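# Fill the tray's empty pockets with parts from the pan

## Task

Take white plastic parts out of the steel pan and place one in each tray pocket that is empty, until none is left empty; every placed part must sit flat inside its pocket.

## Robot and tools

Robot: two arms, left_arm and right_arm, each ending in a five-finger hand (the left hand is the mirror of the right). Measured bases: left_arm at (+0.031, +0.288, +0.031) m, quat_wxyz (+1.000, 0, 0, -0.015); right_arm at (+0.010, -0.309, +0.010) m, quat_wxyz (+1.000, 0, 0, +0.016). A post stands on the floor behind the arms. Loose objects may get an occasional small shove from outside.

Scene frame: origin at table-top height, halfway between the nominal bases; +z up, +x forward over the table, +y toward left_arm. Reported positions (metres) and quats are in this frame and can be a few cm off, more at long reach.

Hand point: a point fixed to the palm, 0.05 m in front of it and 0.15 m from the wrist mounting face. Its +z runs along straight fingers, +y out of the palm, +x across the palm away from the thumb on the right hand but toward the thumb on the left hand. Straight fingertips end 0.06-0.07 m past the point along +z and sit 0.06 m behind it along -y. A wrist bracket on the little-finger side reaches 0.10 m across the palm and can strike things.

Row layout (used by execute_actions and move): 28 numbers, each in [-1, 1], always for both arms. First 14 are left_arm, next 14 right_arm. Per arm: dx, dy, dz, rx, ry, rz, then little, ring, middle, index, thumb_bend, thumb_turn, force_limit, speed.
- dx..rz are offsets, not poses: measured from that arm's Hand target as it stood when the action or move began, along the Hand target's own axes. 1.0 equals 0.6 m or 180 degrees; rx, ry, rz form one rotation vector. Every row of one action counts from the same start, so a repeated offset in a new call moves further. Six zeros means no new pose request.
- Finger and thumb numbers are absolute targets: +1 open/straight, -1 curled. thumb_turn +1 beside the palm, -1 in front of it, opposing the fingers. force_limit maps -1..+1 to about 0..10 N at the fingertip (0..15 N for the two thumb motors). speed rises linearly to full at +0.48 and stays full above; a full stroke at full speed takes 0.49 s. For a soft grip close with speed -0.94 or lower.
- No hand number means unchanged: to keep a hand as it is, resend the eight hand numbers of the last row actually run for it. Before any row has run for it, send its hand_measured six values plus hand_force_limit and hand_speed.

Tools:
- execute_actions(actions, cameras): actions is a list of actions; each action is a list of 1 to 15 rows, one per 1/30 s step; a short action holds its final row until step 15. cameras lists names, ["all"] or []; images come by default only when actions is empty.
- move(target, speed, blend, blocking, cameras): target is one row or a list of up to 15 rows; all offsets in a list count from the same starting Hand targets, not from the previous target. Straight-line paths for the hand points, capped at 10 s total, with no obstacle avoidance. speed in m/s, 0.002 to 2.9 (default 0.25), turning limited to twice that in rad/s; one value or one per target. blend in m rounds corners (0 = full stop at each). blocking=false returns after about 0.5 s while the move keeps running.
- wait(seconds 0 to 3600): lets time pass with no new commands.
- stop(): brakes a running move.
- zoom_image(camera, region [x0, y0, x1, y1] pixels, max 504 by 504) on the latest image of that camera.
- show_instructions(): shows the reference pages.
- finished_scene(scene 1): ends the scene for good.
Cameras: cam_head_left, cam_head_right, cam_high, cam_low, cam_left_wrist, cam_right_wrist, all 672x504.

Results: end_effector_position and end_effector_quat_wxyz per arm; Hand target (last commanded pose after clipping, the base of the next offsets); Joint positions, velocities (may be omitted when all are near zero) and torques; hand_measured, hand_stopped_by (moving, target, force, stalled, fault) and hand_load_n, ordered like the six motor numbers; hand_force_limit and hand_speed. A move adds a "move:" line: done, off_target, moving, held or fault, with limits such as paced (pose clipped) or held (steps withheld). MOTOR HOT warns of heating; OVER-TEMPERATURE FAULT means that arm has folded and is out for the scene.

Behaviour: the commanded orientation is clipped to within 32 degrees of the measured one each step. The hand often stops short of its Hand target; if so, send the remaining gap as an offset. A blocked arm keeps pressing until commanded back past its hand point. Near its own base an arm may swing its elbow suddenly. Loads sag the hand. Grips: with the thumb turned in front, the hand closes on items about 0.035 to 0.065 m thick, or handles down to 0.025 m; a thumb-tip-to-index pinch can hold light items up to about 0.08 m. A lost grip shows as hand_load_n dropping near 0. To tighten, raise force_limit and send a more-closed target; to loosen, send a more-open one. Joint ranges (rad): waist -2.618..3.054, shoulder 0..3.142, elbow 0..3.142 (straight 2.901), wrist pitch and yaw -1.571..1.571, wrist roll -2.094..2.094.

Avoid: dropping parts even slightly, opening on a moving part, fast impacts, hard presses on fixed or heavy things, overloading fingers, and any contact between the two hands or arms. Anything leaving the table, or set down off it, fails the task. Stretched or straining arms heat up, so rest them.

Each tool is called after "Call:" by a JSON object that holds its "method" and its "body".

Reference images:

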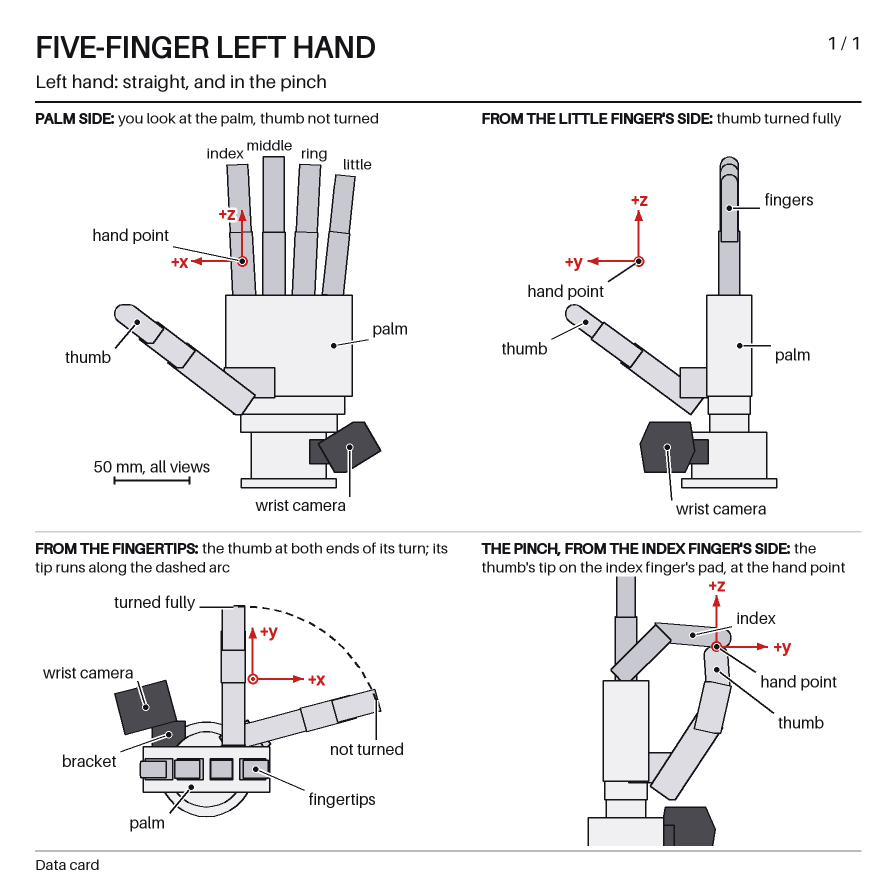

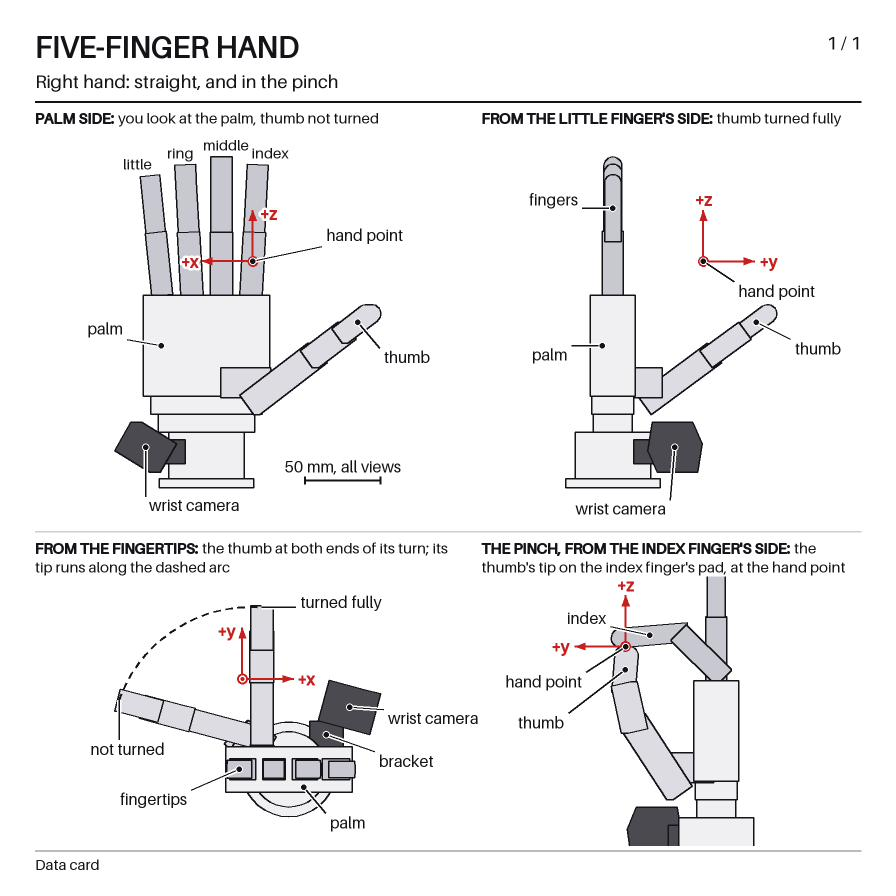

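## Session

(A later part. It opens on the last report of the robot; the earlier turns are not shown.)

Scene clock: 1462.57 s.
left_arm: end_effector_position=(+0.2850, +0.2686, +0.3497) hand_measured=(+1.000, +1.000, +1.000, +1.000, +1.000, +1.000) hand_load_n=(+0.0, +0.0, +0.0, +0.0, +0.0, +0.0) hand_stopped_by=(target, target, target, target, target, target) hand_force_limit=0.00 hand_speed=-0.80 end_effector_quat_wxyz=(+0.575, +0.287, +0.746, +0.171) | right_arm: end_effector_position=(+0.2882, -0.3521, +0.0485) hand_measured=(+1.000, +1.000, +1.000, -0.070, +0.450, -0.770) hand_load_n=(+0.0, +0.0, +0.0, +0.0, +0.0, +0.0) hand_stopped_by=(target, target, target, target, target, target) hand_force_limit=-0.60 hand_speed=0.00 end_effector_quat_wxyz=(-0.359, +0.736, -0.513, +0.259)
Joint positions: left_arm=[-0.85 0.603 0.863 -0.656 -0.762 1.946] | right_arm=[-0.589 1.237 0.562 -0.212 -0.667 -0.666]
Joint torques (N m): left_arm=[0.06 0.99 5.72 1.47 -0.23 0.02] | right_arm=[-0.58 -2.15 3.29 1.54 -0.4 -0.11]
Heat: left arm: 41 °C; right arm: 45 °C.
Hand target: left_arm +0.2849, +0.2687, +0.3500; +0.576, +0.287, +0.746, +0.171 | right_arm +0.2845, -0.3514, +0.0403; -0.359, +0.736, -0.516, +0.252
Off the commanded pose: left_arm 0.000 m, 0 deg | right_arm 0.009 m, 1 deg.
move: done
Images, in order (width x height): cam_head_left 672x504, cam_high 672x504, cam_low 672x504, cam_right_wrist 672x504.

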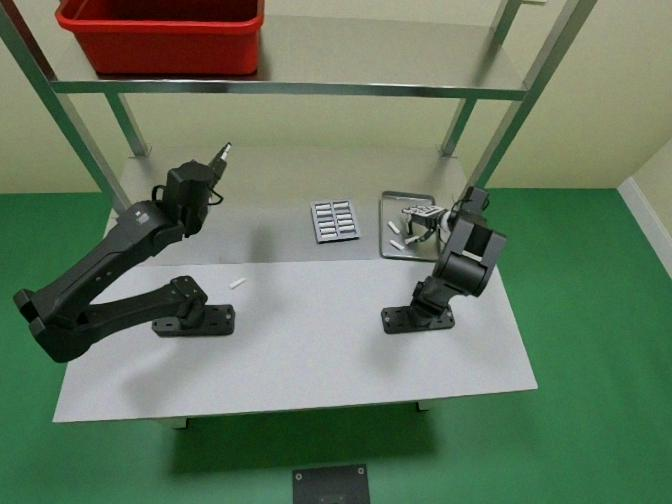

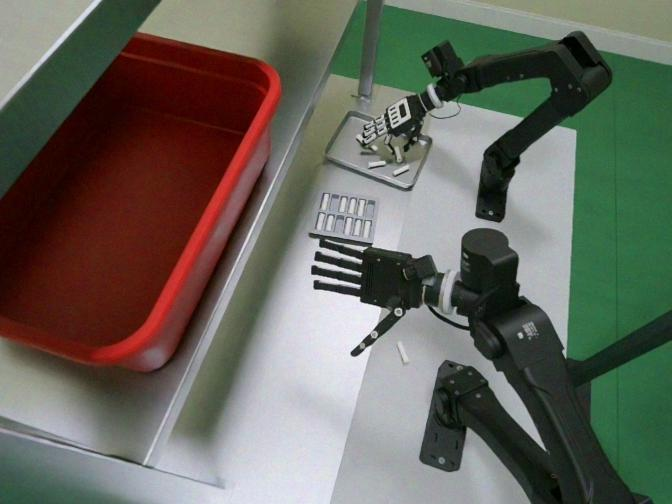

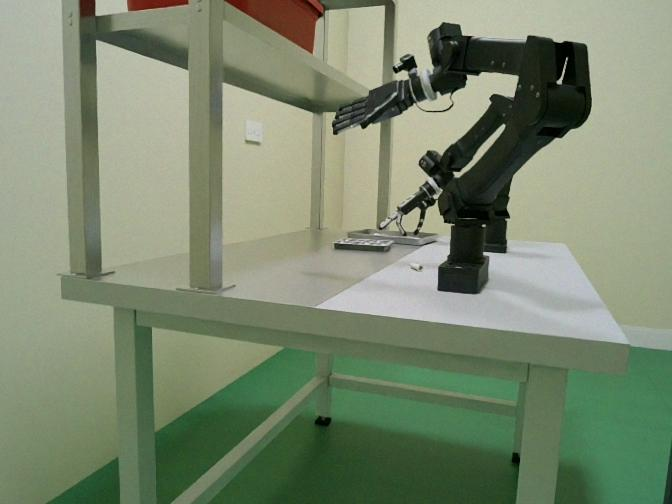

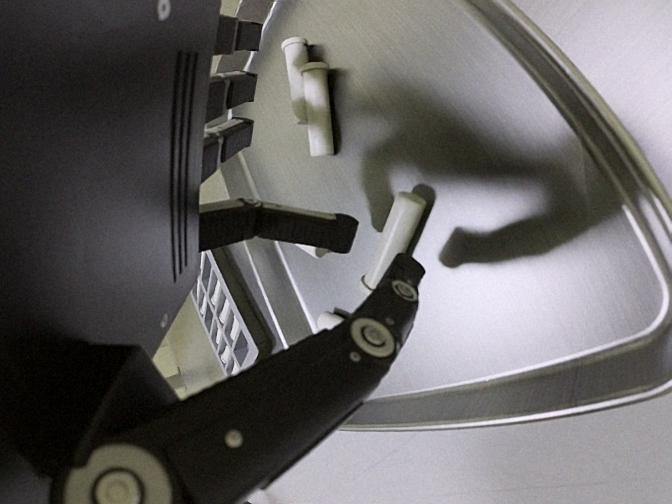

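Call:
{"method": "move", "body": {"target": [0,0,0,0,0,0,1,1,1,1,1,1,0,-0.8,0.0017,0.0101,0.01,0,0,0,1,1,1,-0.07,0.43,-0.77,-0.6,0], "speed": 0.06, "cameras": ["cam_head_left","cam_low","cam_high","cam_right_wrist"]}}

Call:
{"method": "zoom_image", "body": {"camera": "cam_high", "region": [370, 110, 430, 170]}}

Call:
{"method": "zoom_image", "body": {"camera": "cam_low", "region": [370, 200, 430, 250]}}

Call:
{"method": "zoom_image", "body": {"camera": "cam_right_wrist", "region": [280, 150, 500, 400]}}

Scene clock: 1474.03 s.
left_arm: end_effector_position=(+0.2850, +0.2686, +0.3497) hand_measured=(+1.000, +1.000, +1.000, +1.000, +1.000, +1.000) hand_load_n=(+0.0, +0.0, +0.0, +0.0, +0.0, +0.0) hand_stopped_by=(target, target, target, target, target, target) hand_force_limit=0.00 hand_speed=-0.80 end_effector_quat_wxyz=(+0.575, +0.287, +0.746, +0.171) | right_arm: end_effector_position=(+0.2898, -0.3529, +0.0402) hand_measured=(+1.000, +1.000, +1.000, -0.070, +0.430, -0.770) hand_load_n=(+0.0, +0.0, +0.0, +0.0, +0.0, +0.0) hand_stopped_by=(target, target, target, target, target, target) hand_force_limit=-0.60 hand_speed=0.00 end_effector_quat_wxyz=(-0.359, +0.736, -0.512, +0.259)
Joint positions: left_arm=[-0.85 0.603 0.863 -0.656 -0.762 1.946] | right_arm=[-0.589 1.264 0.542 -0.164 -0.668 -0.666]
Joint torques (N m): left_arm=[0.08 0.99 5.72 1.47 -0.23 0.01] | right_arm=[-0.51 -2.25 3.22 1.56 -0.39 -0.09]
Heat: left arm: 41 °C; right arm: 45 °C.
Hand target: left_arm +0.2849, +0.2687, +0.3500; +0.576, +0.287, +0.746, +0.171 | right_arm +0.2858, -0.3520, +0.0318; -0.359, +0.736, -0.516, +0.252
Off the commanded pose: left_arm 0.000 m, 0 deg | right_arm 0.009 m, 1 deg.
move: done
Images, in order (width x height): cam_head_left 672x504, cam_high 672x504, cam_low 672x504, cam_right_wrist 672x504.

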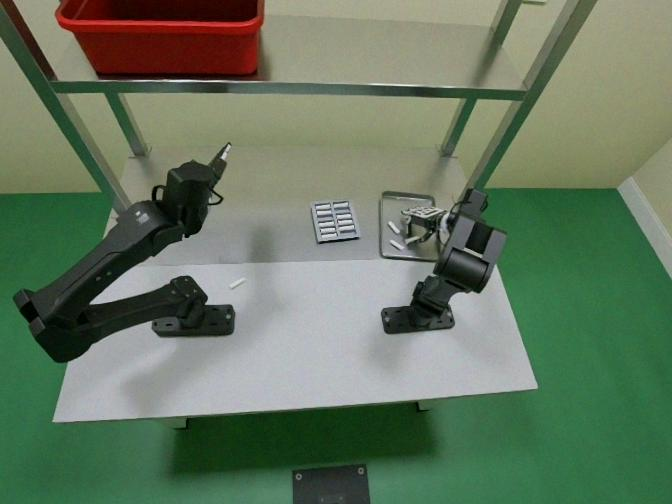

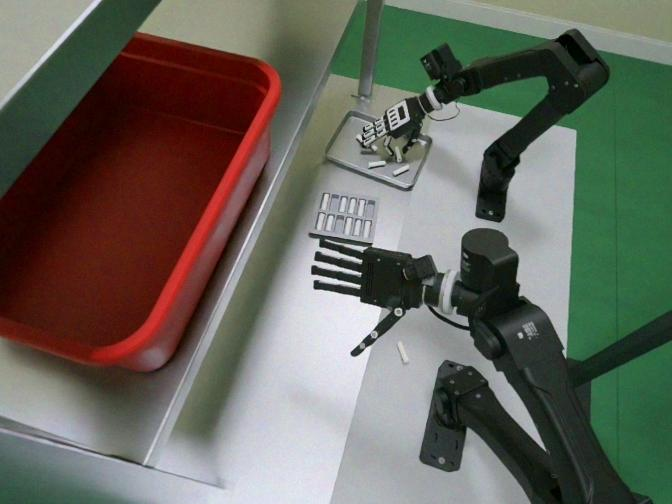

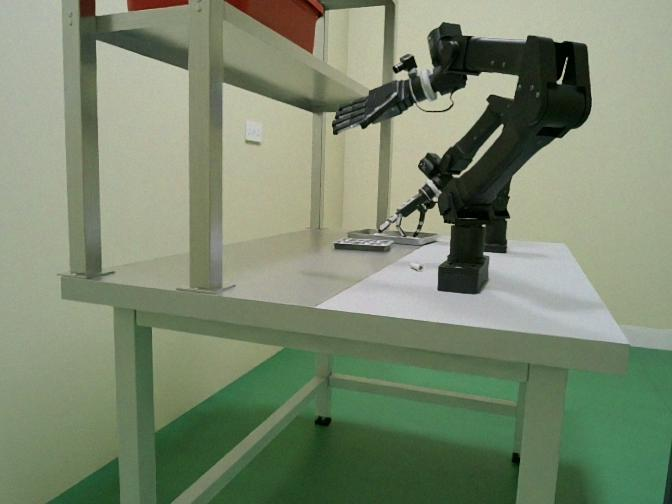

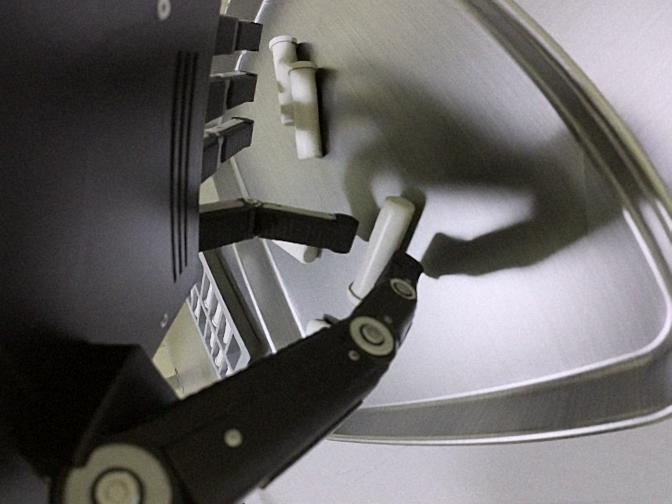

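Scaled by 8.400 from the camera's image (finer frame: 960x720).

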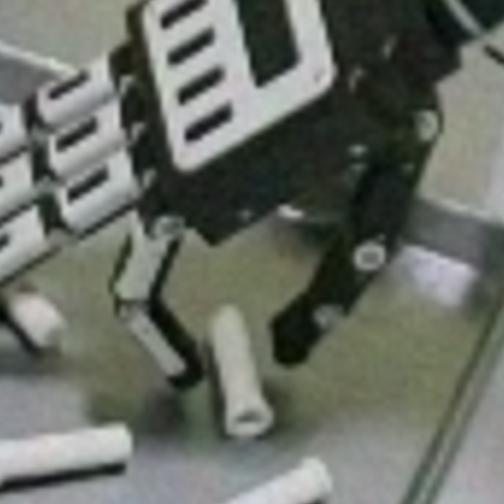

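Scaled by 8.400 from the camera's image (finer frame: 960x720).

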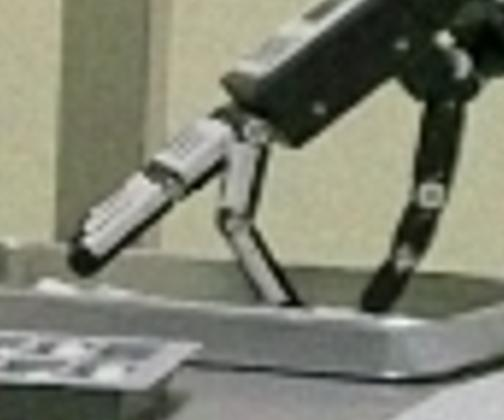

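Scaled by 2.016 from the camera's image (finer frame: 960x720).

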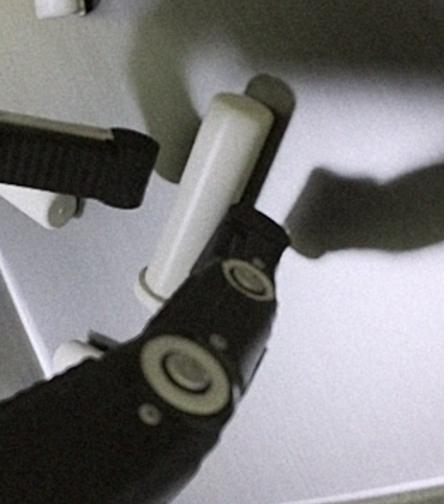

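Call:
{"method": "move", "body": {"target": [[0,0,0,0,0,0,1,1,1,1,1,1,0,-0.8,0,0,0,0,0,0,1,1,1,-0.32,0.18,-0.77,-0.6,-0.93],[0,0,0,0,0,0,1,1,1,1,1,1,0,-0.8,0,-0.0525,-0.041,0,0,0,1,1,1,-0.32,0.18,-0.77,-0.6,-0.93]], "speed": 0.05, "cameras": ["cam_head_left","cam_low","cam_high","cam_right_wrist"]}}

Call:
{"method": "zoom_image", "body": {"camera": "cam_high", "region": [370, 100, 430, 160]}}

Call:
{"method": "zoom_image", "body": {"camera": "cam_low", "region": [380, 200, 420, 240]}}

Call:
{"method": "zoom_image", "body": {"camera": "cam_right_wrist", "region": [280, 150, 500, 400]}}

Scene clock: 1487.23 s.
left_arm: end_effector_position=(+0.2850, +0.2686, +0.3497) hand_measured=(+1.000, +1.000, +1.000, +1.000, +1.000, +1.000) hand_load_n=(+0.0, +0.0, +0.0, +0.0, +0.0, +0.0) hand_stopped_by=(target, target, target, target, target, target) hand_force_limit=0.00 hand_speed=-0.80 end_effector_quat_wxyz=(+0.575, +0.287, +0.746, +0.171) | right_arm: end_effector_position=(+0.2867, -0.3510, +0.0672) hand_measured=(+1.000, +1.000, +1.000, -0.320, +0.274, -0.770) hand_load_n=(+0.0, +0.0, +0.0, +1.5, +3.0, +0.0) hand_stopped_by=(target, target, target, target, force, target) hand_force_limit=-0.60 hand_speed=-0.93 end_effector_quat_wxyz=(-0.359, +0.736, -0.516, +0.251)
Joint positions: left_arm=[-0.85 0.603 0.863 -0.656 -0.762 1.946] | right_arm=[-0.589 1.208 0.631 -0.328 -0.668 -0.666]
Joint torques (N m): left_arm=[0.09 0.99 5.71 1.46 -0.23 0.02] | right_arm=[-0.46 -4.01 5.76 1.16 -0.39 -0.09]
Heat: left arm: 41 °C; right arm: 45 °C.
Hand target: left_arm +0.2849, +0.2687, +0.3500; +0.576, +0.287, +0.746, +0.171 | right_arm +0.2858, -0.3520, +0.0718; -0.359, +0.736, -0.516, +0.252
Off the commanded pose: left_arm 0.000 m, 0 deg | right_arm 0.005 m, 0 deg.
move: done
Images, in order (width x height): cam_head_left 672x504, cam_high 672x504, cam_low 672x504, cam_right_wrist 672x504.

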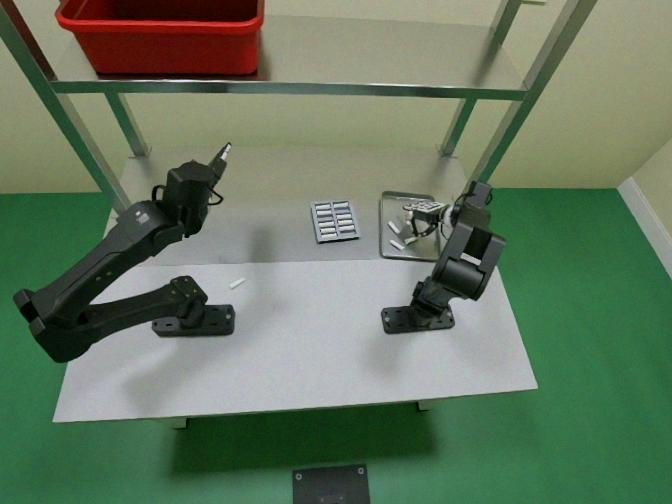

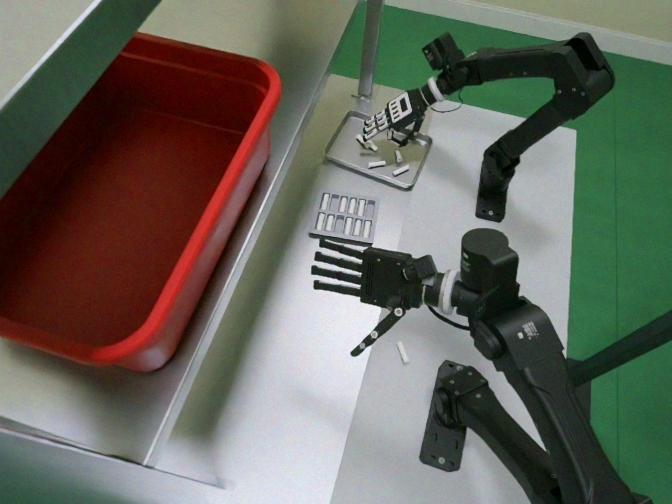

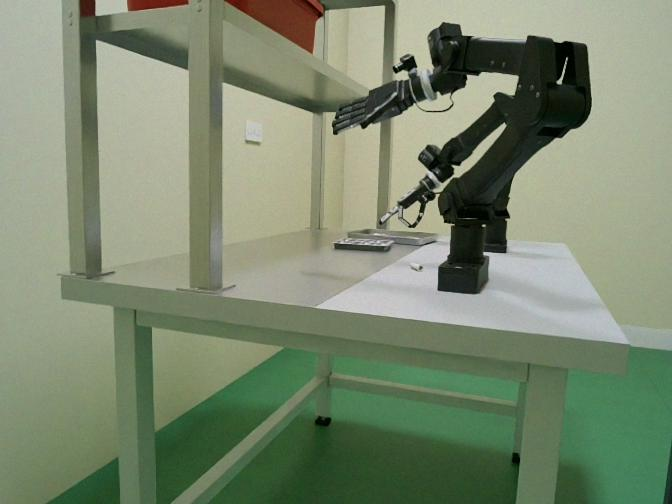

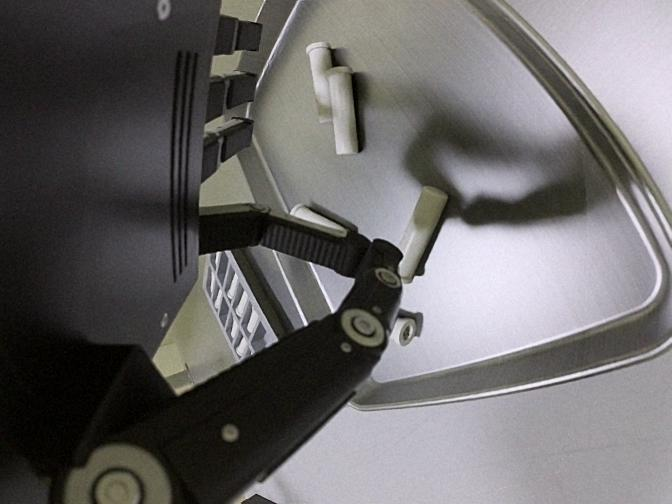

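Scaled by 8.400 from the camera's image (finer frame: 960x720).

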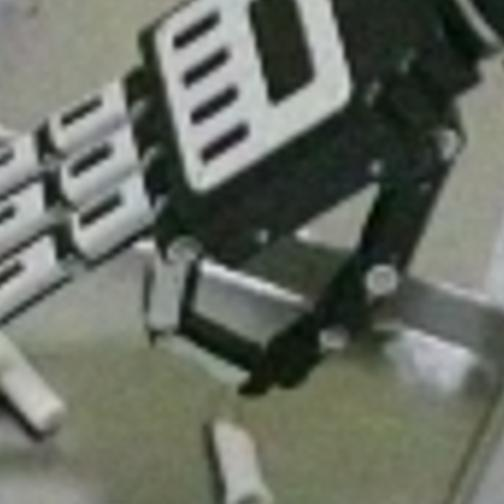

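Scaled by 12.600 from the camera's image (finer frame: 960x720).

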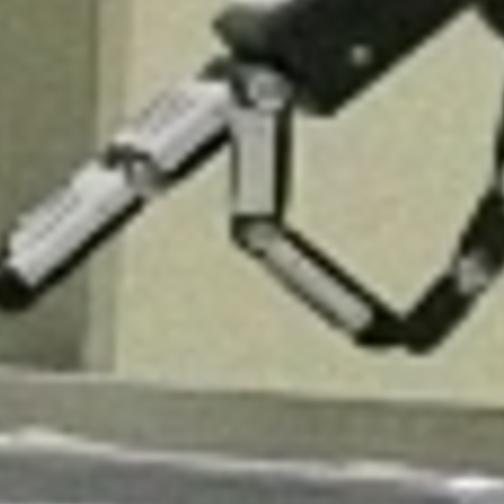

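Scaled by 2.016 from the camera's image (finer frame: 960x720).

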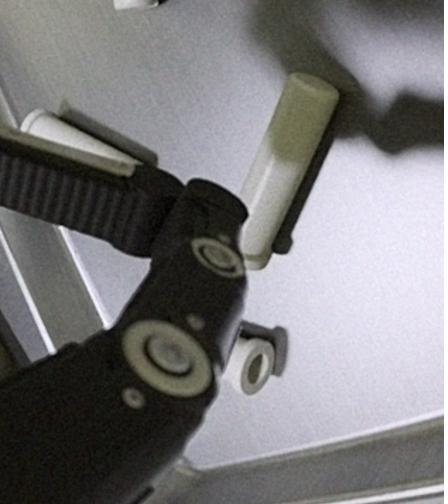

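Call:
{"method": "move", "body": {"target": [[0,0,0,0,0,0,1,1,1,1,1,1,0,-0.8,0,0,0,0,0,0,1,1,1,-0.06,0.44,-0.77,-0.6,-0.5],[0,0,0,0,0,0,1,1,1,1,1,1,0,-0.8,0.0025,0.0525,0.0411,0,0,0,1,1,1,-0.06,0.44,-0.77,-0.6,-0.5]], "speed": 0.08, "cameras": ["cam_low","cam_high","cam_right_wrist"]}}

Call:
{"method": "zoom_image", "body": {"camera": "cam_right_wrist", "region": [280, 150, 500, 400]}}

Call:
{"method": "zoom_image", "body": {"camera": "cam_high", "region": [370, 110, 430, 170]}}

Scene clock: 1511.20 s.
left_arm: end_effector_position=(+0.2850, +0.2686, +0.3497) hand_measured=(+1.000, +1.000, +1.000, +1.000, +1.000, +1.000) hand_load_n=(+0.0, +0.0, +0.0, +0.0, +0.0, +0.0) hand_stopped_by=(target, target, target, target, target, target) hand_force_limit=0.00 hand_speed=-0.80 end_effector_quat_wxyz=(+0.575, +0.287, +0.746, +0.171) | right_arm: end_effector_position=(+0.2904, -0.3549, +0.0402) hand_measured=(+1.000, +1.000, +1.000, -0.060, +0.440, -0.770) hand_load_n=(+0.0, -0.5, -0.5, +0.0, +0.0, +0.0) hand_stopped_by=(target, target, target, target, target, target) hand_force_limit=-0.60 hand_speed=-0.50 end_effector_quat_wxyz=(-0.358, +0.736, -0.512, +0.260)
Joint positions: left_arm=[-0.85 0.603 0.863 -0.656 -0.762 1.946] | right_arm=[-0.594 1.27 0.547 -0.165 -0.67 -0.672]
Joint torques (N m): left_arm=[0.06 0.98 5.74 1.46 -0.23 0.01] | right_arm=[-0.44 -2.26 3.18 1.56 -0.4 -0.08]
Heat: left arm: 41 °C; right arm: 44 °C.
Hand target: left_arm +0.2849, +0.2687, +0.3500; +0.576, +0.287, +0.746, +0.171 | right_arm +0.2863, -0.3534, +0.0317; -0.359, +0.736, -0.516, +0.252
Off the commanded pose: left_arm 0.000 m, 0 deg | right_arm 0.009 m, 1 deg.
move: done
Images, in order (width x height): cam_high 672x504, cam_low 672x504, cam_right_wrist 672x504.

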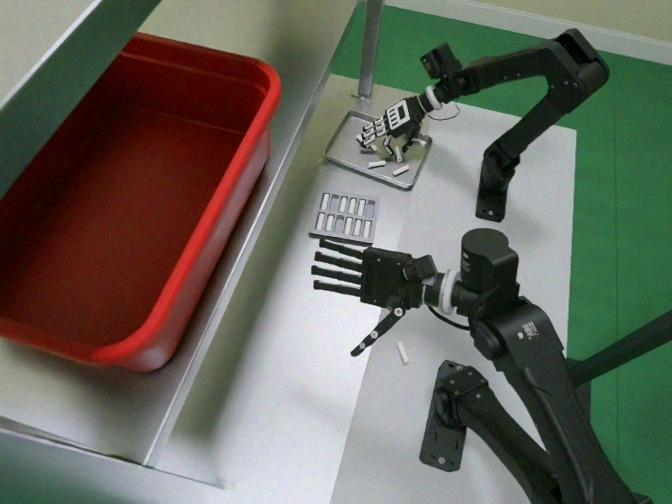

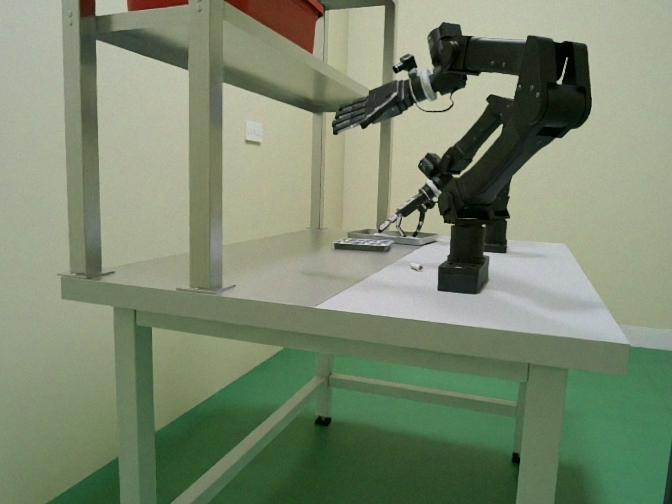

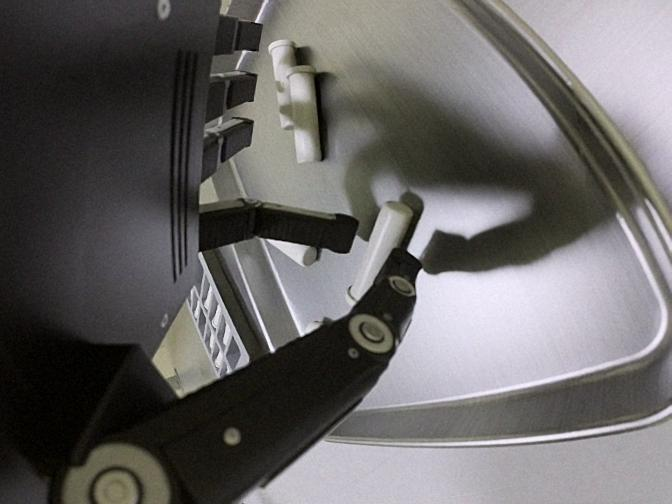

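Scaled by 2.016 from the camera's image (finer frame: 960x720).

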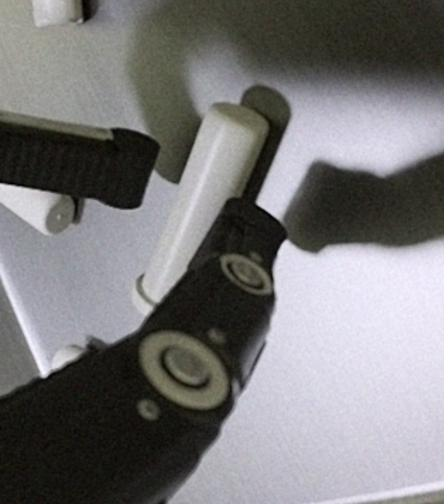

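Scaled by 8.400 from the camera's image (finer frame: 960x720).

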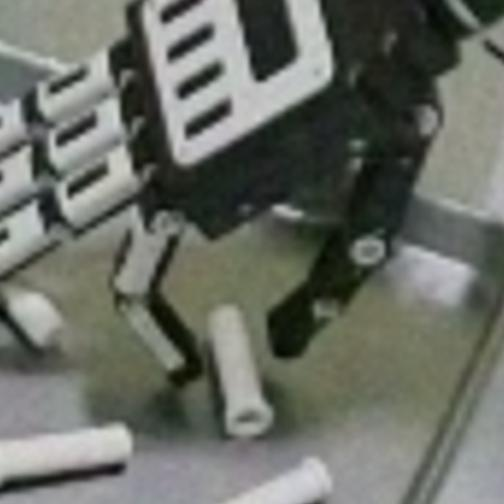

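Call:
{"method": "move", "body": {"target": [[0,0,0,0,0,0,1,1,1,1,1,1,0,-0.8,0,0,0,0,0,0,1,1,1,-0.12,0.38,-0.77,-0.6,-0.8],[0,0,0,0,0,0,1,1,1,1,1,1,0,-0.8,0,0.0033,0.0026,0,0,0,1,1,1,-0.12,0.38,-0.77,-0.6,-0.8],[0,0,0,0,0,0,1,1,1,1,1,1,0,-0.8,0,0.0033,0.0026,0,0,0,1,1,1,-0.32,0.18,-0.77,-0.6,-0.93]], "speed": 0.05, "cameras": ["cam_low","cam_high","cam_right_wrist"]}}

Call:
{"method": "zoom_image", "body": {"camera": "cam_right_wrist", "region": [280, 150, 500, 400]}}

Scene clock: 1524.23 s.
left_arm: end_effector_position=(+0.2850, +0.2686, +0.3497) hand_measured=(+1.000, +1.000, +1.000, +1.000, +1.000, +1.000) hand_load_n=(+0.0, +0.0, +0.0, +0.0, +0.0, +0.0) hand_stopped_by=(target, target, target, target, target, target) hand_force_limit=0.00 hand_speed=-0.80 end_effector_quat_wxyz=(+0.575, +0.287, +0.746, +0.171) | right_arm: end_effector_position=(+0.2907, -0.3550, +0.0379) hand_measured=(+1.000, +1.000, +1.000, -0.320, +0.268, -0.770) hand_load_n=(+0.0, +0.0, +0.0, +3.0, +3.0, +0.0) hand_stopped_by=(target, target, target, force, force, target) hand_force_limit=-0.60 hand_speed=-0.93 end_effector_quat_wxyz=(-0.358, +0.736, -0.512, +0.260)
Joint positions: left_arm=[-0.85 0.603 0.863 -0.656 -0.762 1.946] | right_arm=[-0.594 1.277 0.54 -0.15 -0.67 -0.672]
Joint torques (N m): left_arm=[0.08 0.98 5.72 1.47 -0.23 0.02] | right_arm=[-0.44 -2.29 3.14 1.55 -0.4 -0.08]
Heat: left arm: 41 °C; right arm: 44 °C.
Hand target: left_arm +0.2849, +0.2687, +0.3500; +0.576, +0.287, +0.746, +0.171 | right_arm +0.2864, -0.3534, +0.0293; -0.359, +0.736, -0.516, +0.252
Off the commanded pose: left_arm 0.000 m, 0 deg | right_arm 0.010 m, 1 deg.
move: done
Images, in order (width x height): cam_high 672x504, cam_low 672x504, cam_right_wrist 672x504.

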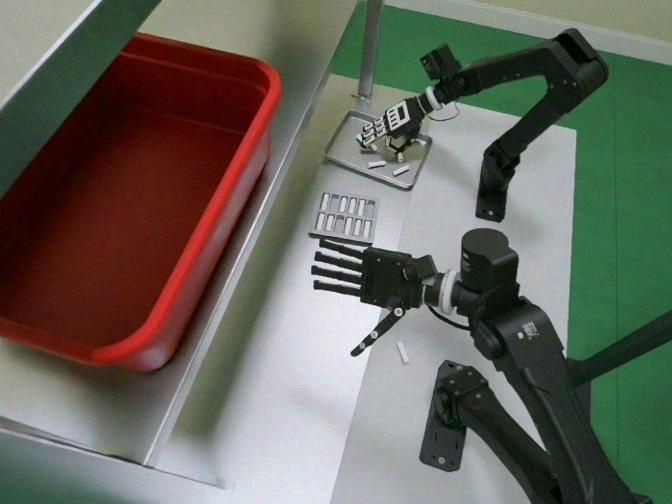

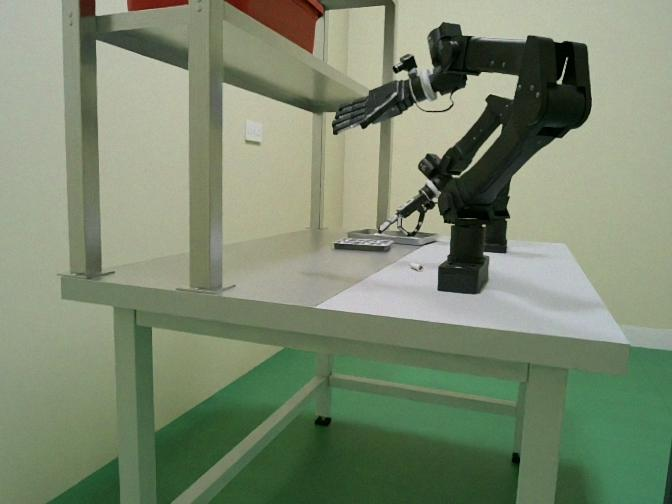

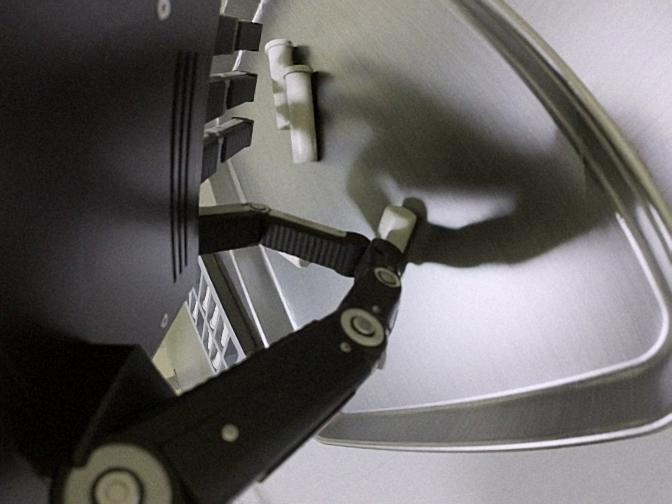

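Scaled by 2.016 from the camera's image (finer frame: 960x720).

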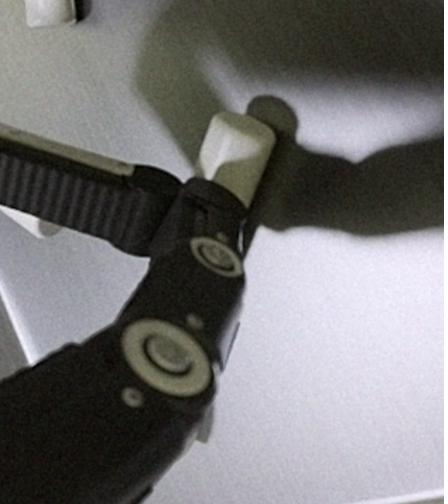

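Call:
{"method": "move", "body": {"target": [[0,0,0,0,0,0,1,1,1,1,1,1,0,-0.8,0,-0.0158,-0.0123,0,0,0,1,1,1,-0.32,0.18,-0.77,-0.6,-0.93],[0,0,0,0,0,0,1,1,1,1,1,1,0,-0.8,0,-0.0158,-0.0123,0,0,0,1,1,1,-0.06,0.44,-0.77,-0.6,-0.5]], "speed": 0.08, "cameras": ["cam_low","cam_high","cam_right_wrist"]}}

Call:
{"method": "zoom_image", "body": {"camera": "cam_right_wrist", "region": [280, 150, 500, 400]}}

Call:
{"method": "zoom_image", "body": {"camera": "cam_low", "region": [380, 210, 420, 250]}}

Call:
{"method": "zoom_image", "body": {"camera": "cam_high", "region": [370, 110, 430, 170]}}

Scene clock: 1538.23 s.
left_arm: end_effector_position=(+0.2850, +0.2686, +0.3497) hand_measured=(+1.000, +1.000, +1.000, +1.000, +1.000, +1.000) hand_load_n=(+0.0, +0.0, +0.0, +0.0, +0.0, +0.0) hand_stopped_by=(target, target, target, target, target, target) hand_force_limit=0.00 hand_speed=-0.80 end_effector_quat_wxyz=(+0.575, +0.287, +0.746, +0.171) | right_arm: end_effector_position=(+0.2868, -0.3520, +0.0370) hand_measured=(+1.000, +1.000, +1.000, -0.060, +0.440, -0.770) hand_load_n=(+0.0, +0.0, +0.0, +0.0, +0.0, +0.0) hand_stopped_by=(target, target, target, target, target, target) hand_force_limit=-0.60 hand_speed=-0.50 end_effector_quat_wxyz=(-0.359, +0.737, -0.515, +0.251)
Joint positions: left_arm=[-0.85 0.603 0.863 -0.656 -0.762 1.946] | right_arm=[-0.594 1.274 0.542 -0.175 -0.673 -0.672]
Joint torques (N m): left_arm=[0.06 0.99 5.74 1.47 -0.23 0.02] | right_arm=[-0.4 -4.38 5.41 1.14 -0.38 -0.07]
Heat: left arm: 41 °C; right arm: 44 °C.
Hand target: left_arm +0.2849, +0.2687, +0.3500; +0.576, +0.287, +0.746, +0.171 | right_arm +0.2864, -0.3534, +0.0413; -0.359, +0.736, -0.516, +0.252
Off the commanded pose: left_arm 0.000 m, 0 deg | right_arm 0.004 m, 0 deg.
move: done
Images, in order (width x height): cam_high 672x504, cam_low 672x504, cam_right_wrist 672x504.

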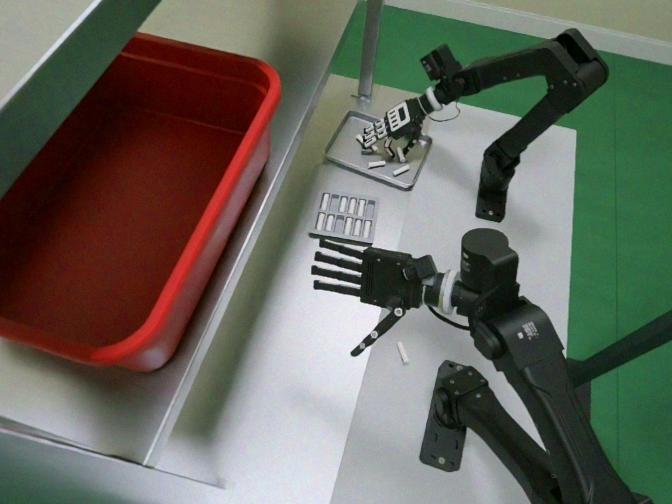

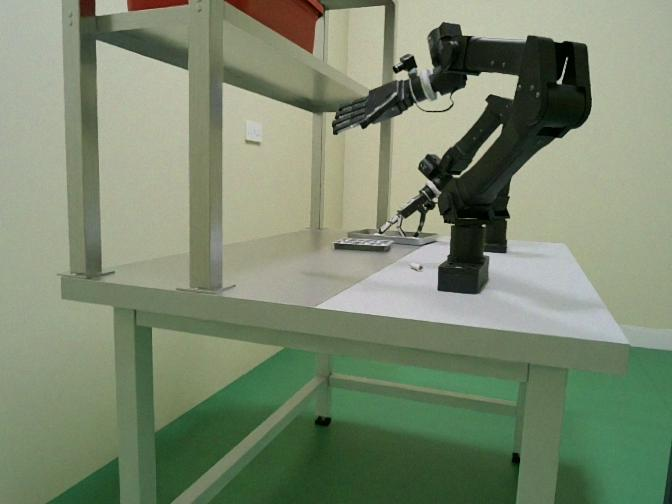

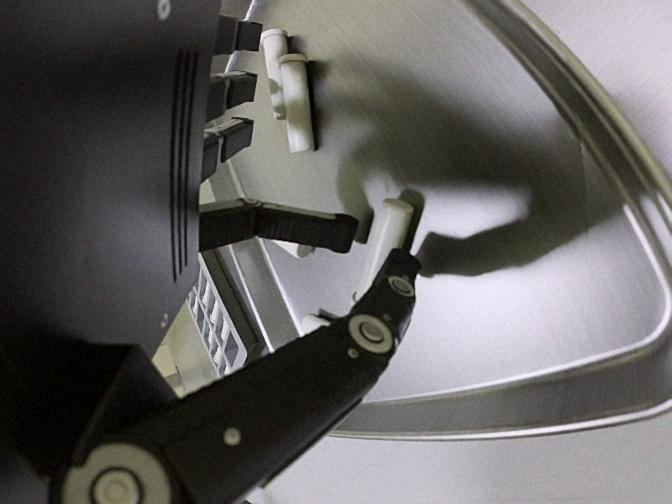

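Scaled by 2.016 from the camera's image (finer frame: 960x720).

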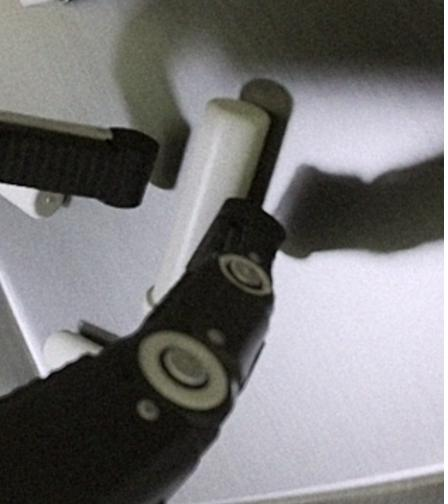

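Scaled by 12.600 from the camera's image (finer frame: 960x720).

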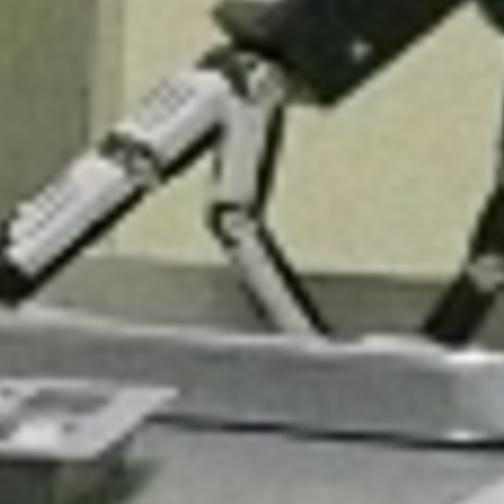

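Scaled by 8.400 from the camera's image (finer frame: 960x720).

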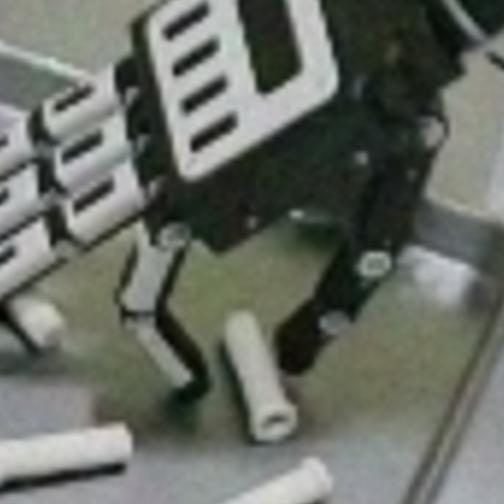

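Call:
{"method": "move", "body": {"target": [[0,0,0,0,0,0,1,1,1,1,1,1,0,-0.8,0,0,0,0,0,0,1,1,1,-0.11,0.39,-0.77,-0.6,-0.5],[0,0,0,0,0,0,1,1,1,1,1,1,0,-0.8,-0.0067,0.0253,0.0104,0,0,0,1,1,1,-0.11,0.39,-0.77,-0.6,-0.5]], "speed": 0.05, "cameras": ["cam_low","cam_high","cam_right_wrist"]}}

Call:
{"method": "zoom_image", "body": {"camera": "cam_right_wrist", "region": [280, 150, 500, 400]}}

Call:
{"method": "zoom_image", "body": {"camera": "cam_high", "region": [370, 110, 430, 170]}}

Scene clock: 1562.10 s.
left_arm: end_effector_position=(+0.2850, +0.2686, +0.3497) hand_measured=(+1.000, +1.000, +1.000, +1.000, +1.000, +1.000) hand_load_n=(+0.0, +0.0, +0.0, +0.0, +0.0, +0.0) hand_stopped_by=(target, target, target, target, target, target) hand_force_limit=0.00 hand_speed=-0.80 end_effector_quat_wxyz=(+0.575, +0.287, +0.746, +0.171) | right_arm: end_effector_position=(+0.2853, -0.3507, +0.0321) hand_measured=(+1.000, +1.000, +1.000, -0.110, +0.390, -0.770) hand_load_n=(+0.0, +0.0, +0.0, -1.0, +0.5, +0.0) hand_stopped_by=(target, target, target, target, target, target) hand_force_limit=-0.60 hand_speed=-0.50 end_effector_quat_wxyz=(-0.362, +0.736, -0.513, +0.254)
Joint positions: left_arm=[-0.85 0.603 0.863 -0.656 -0.762 1.946] | right_arm=[-0.596 1.274 0.515 -0.141 -0.68 -0.673]
Joint torques (N m): left_arm=[0.06 0.99 5.74 1.47 -0.24 0.02] | right_arm=[-0.61 -3.18 2.91 1.52 -0.34 -0.12]
Heat: left arm: 41 °C; right arm: 43 °C.
Hand target: left_arm +0.2849, +0.2687, +0.3500; +0.576, +0.287, +0.746, +0.171 | right_arm +0.2809, -0.3512, +0.0255; -0.358, +0.736, -0.516, +0.252
Off the commanded pose: left_arm 0.000 m, 0 deg | right_arm 0.008 m, 1 deg.
move: done
Images, in order (width x height): cam_high 672x504, cam_low 672x504, cam_right_wrist 672x504.

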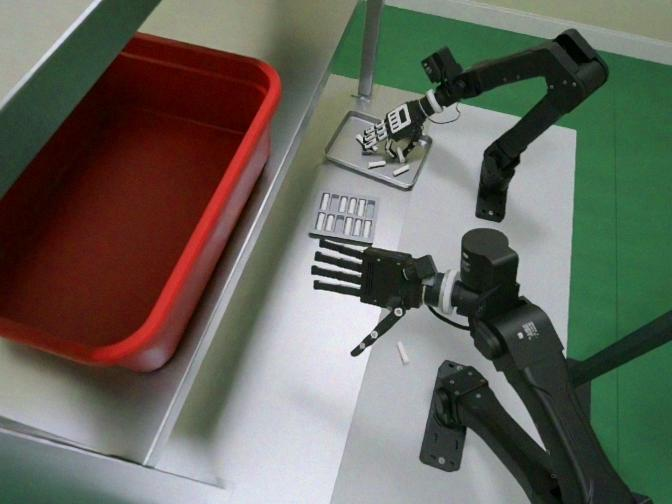

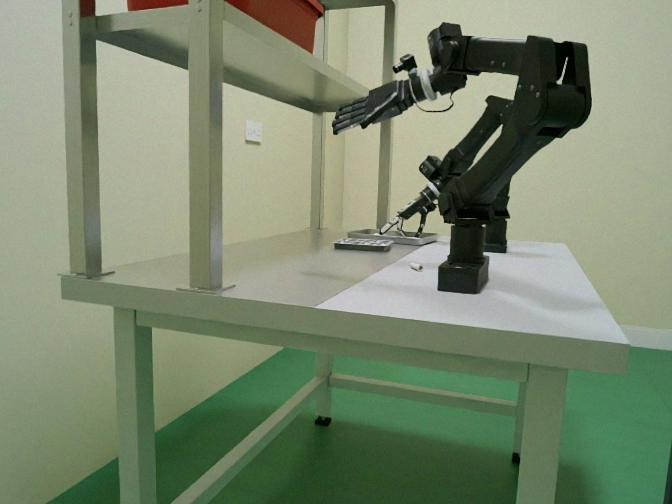

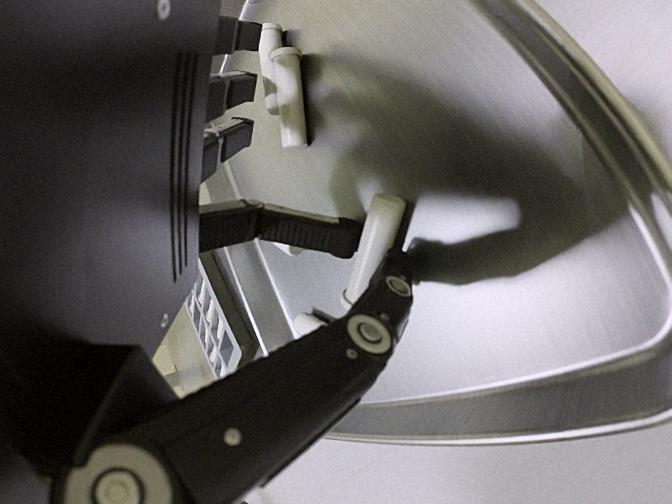

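Scaled by 2.016 from the camera's image (finer frame: 960x720).

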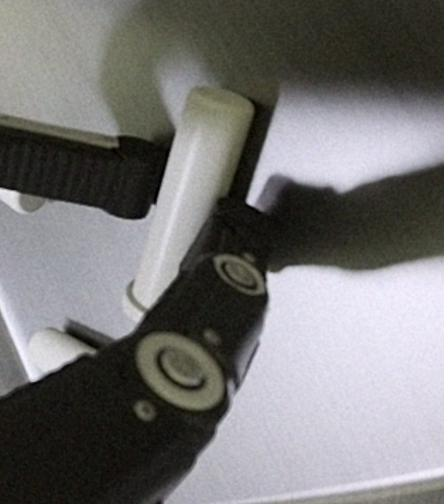

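Scaled by 8.400 from the camera's image (finer frame: 960x720).

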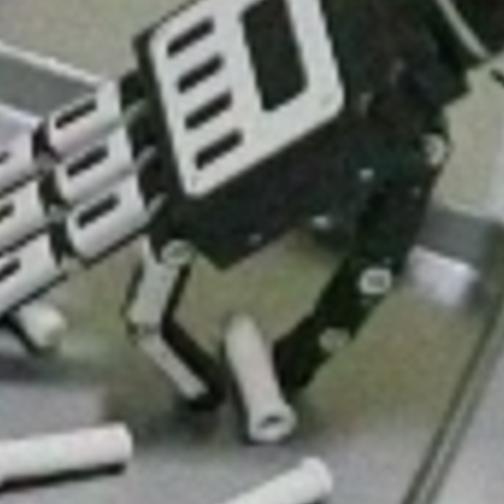

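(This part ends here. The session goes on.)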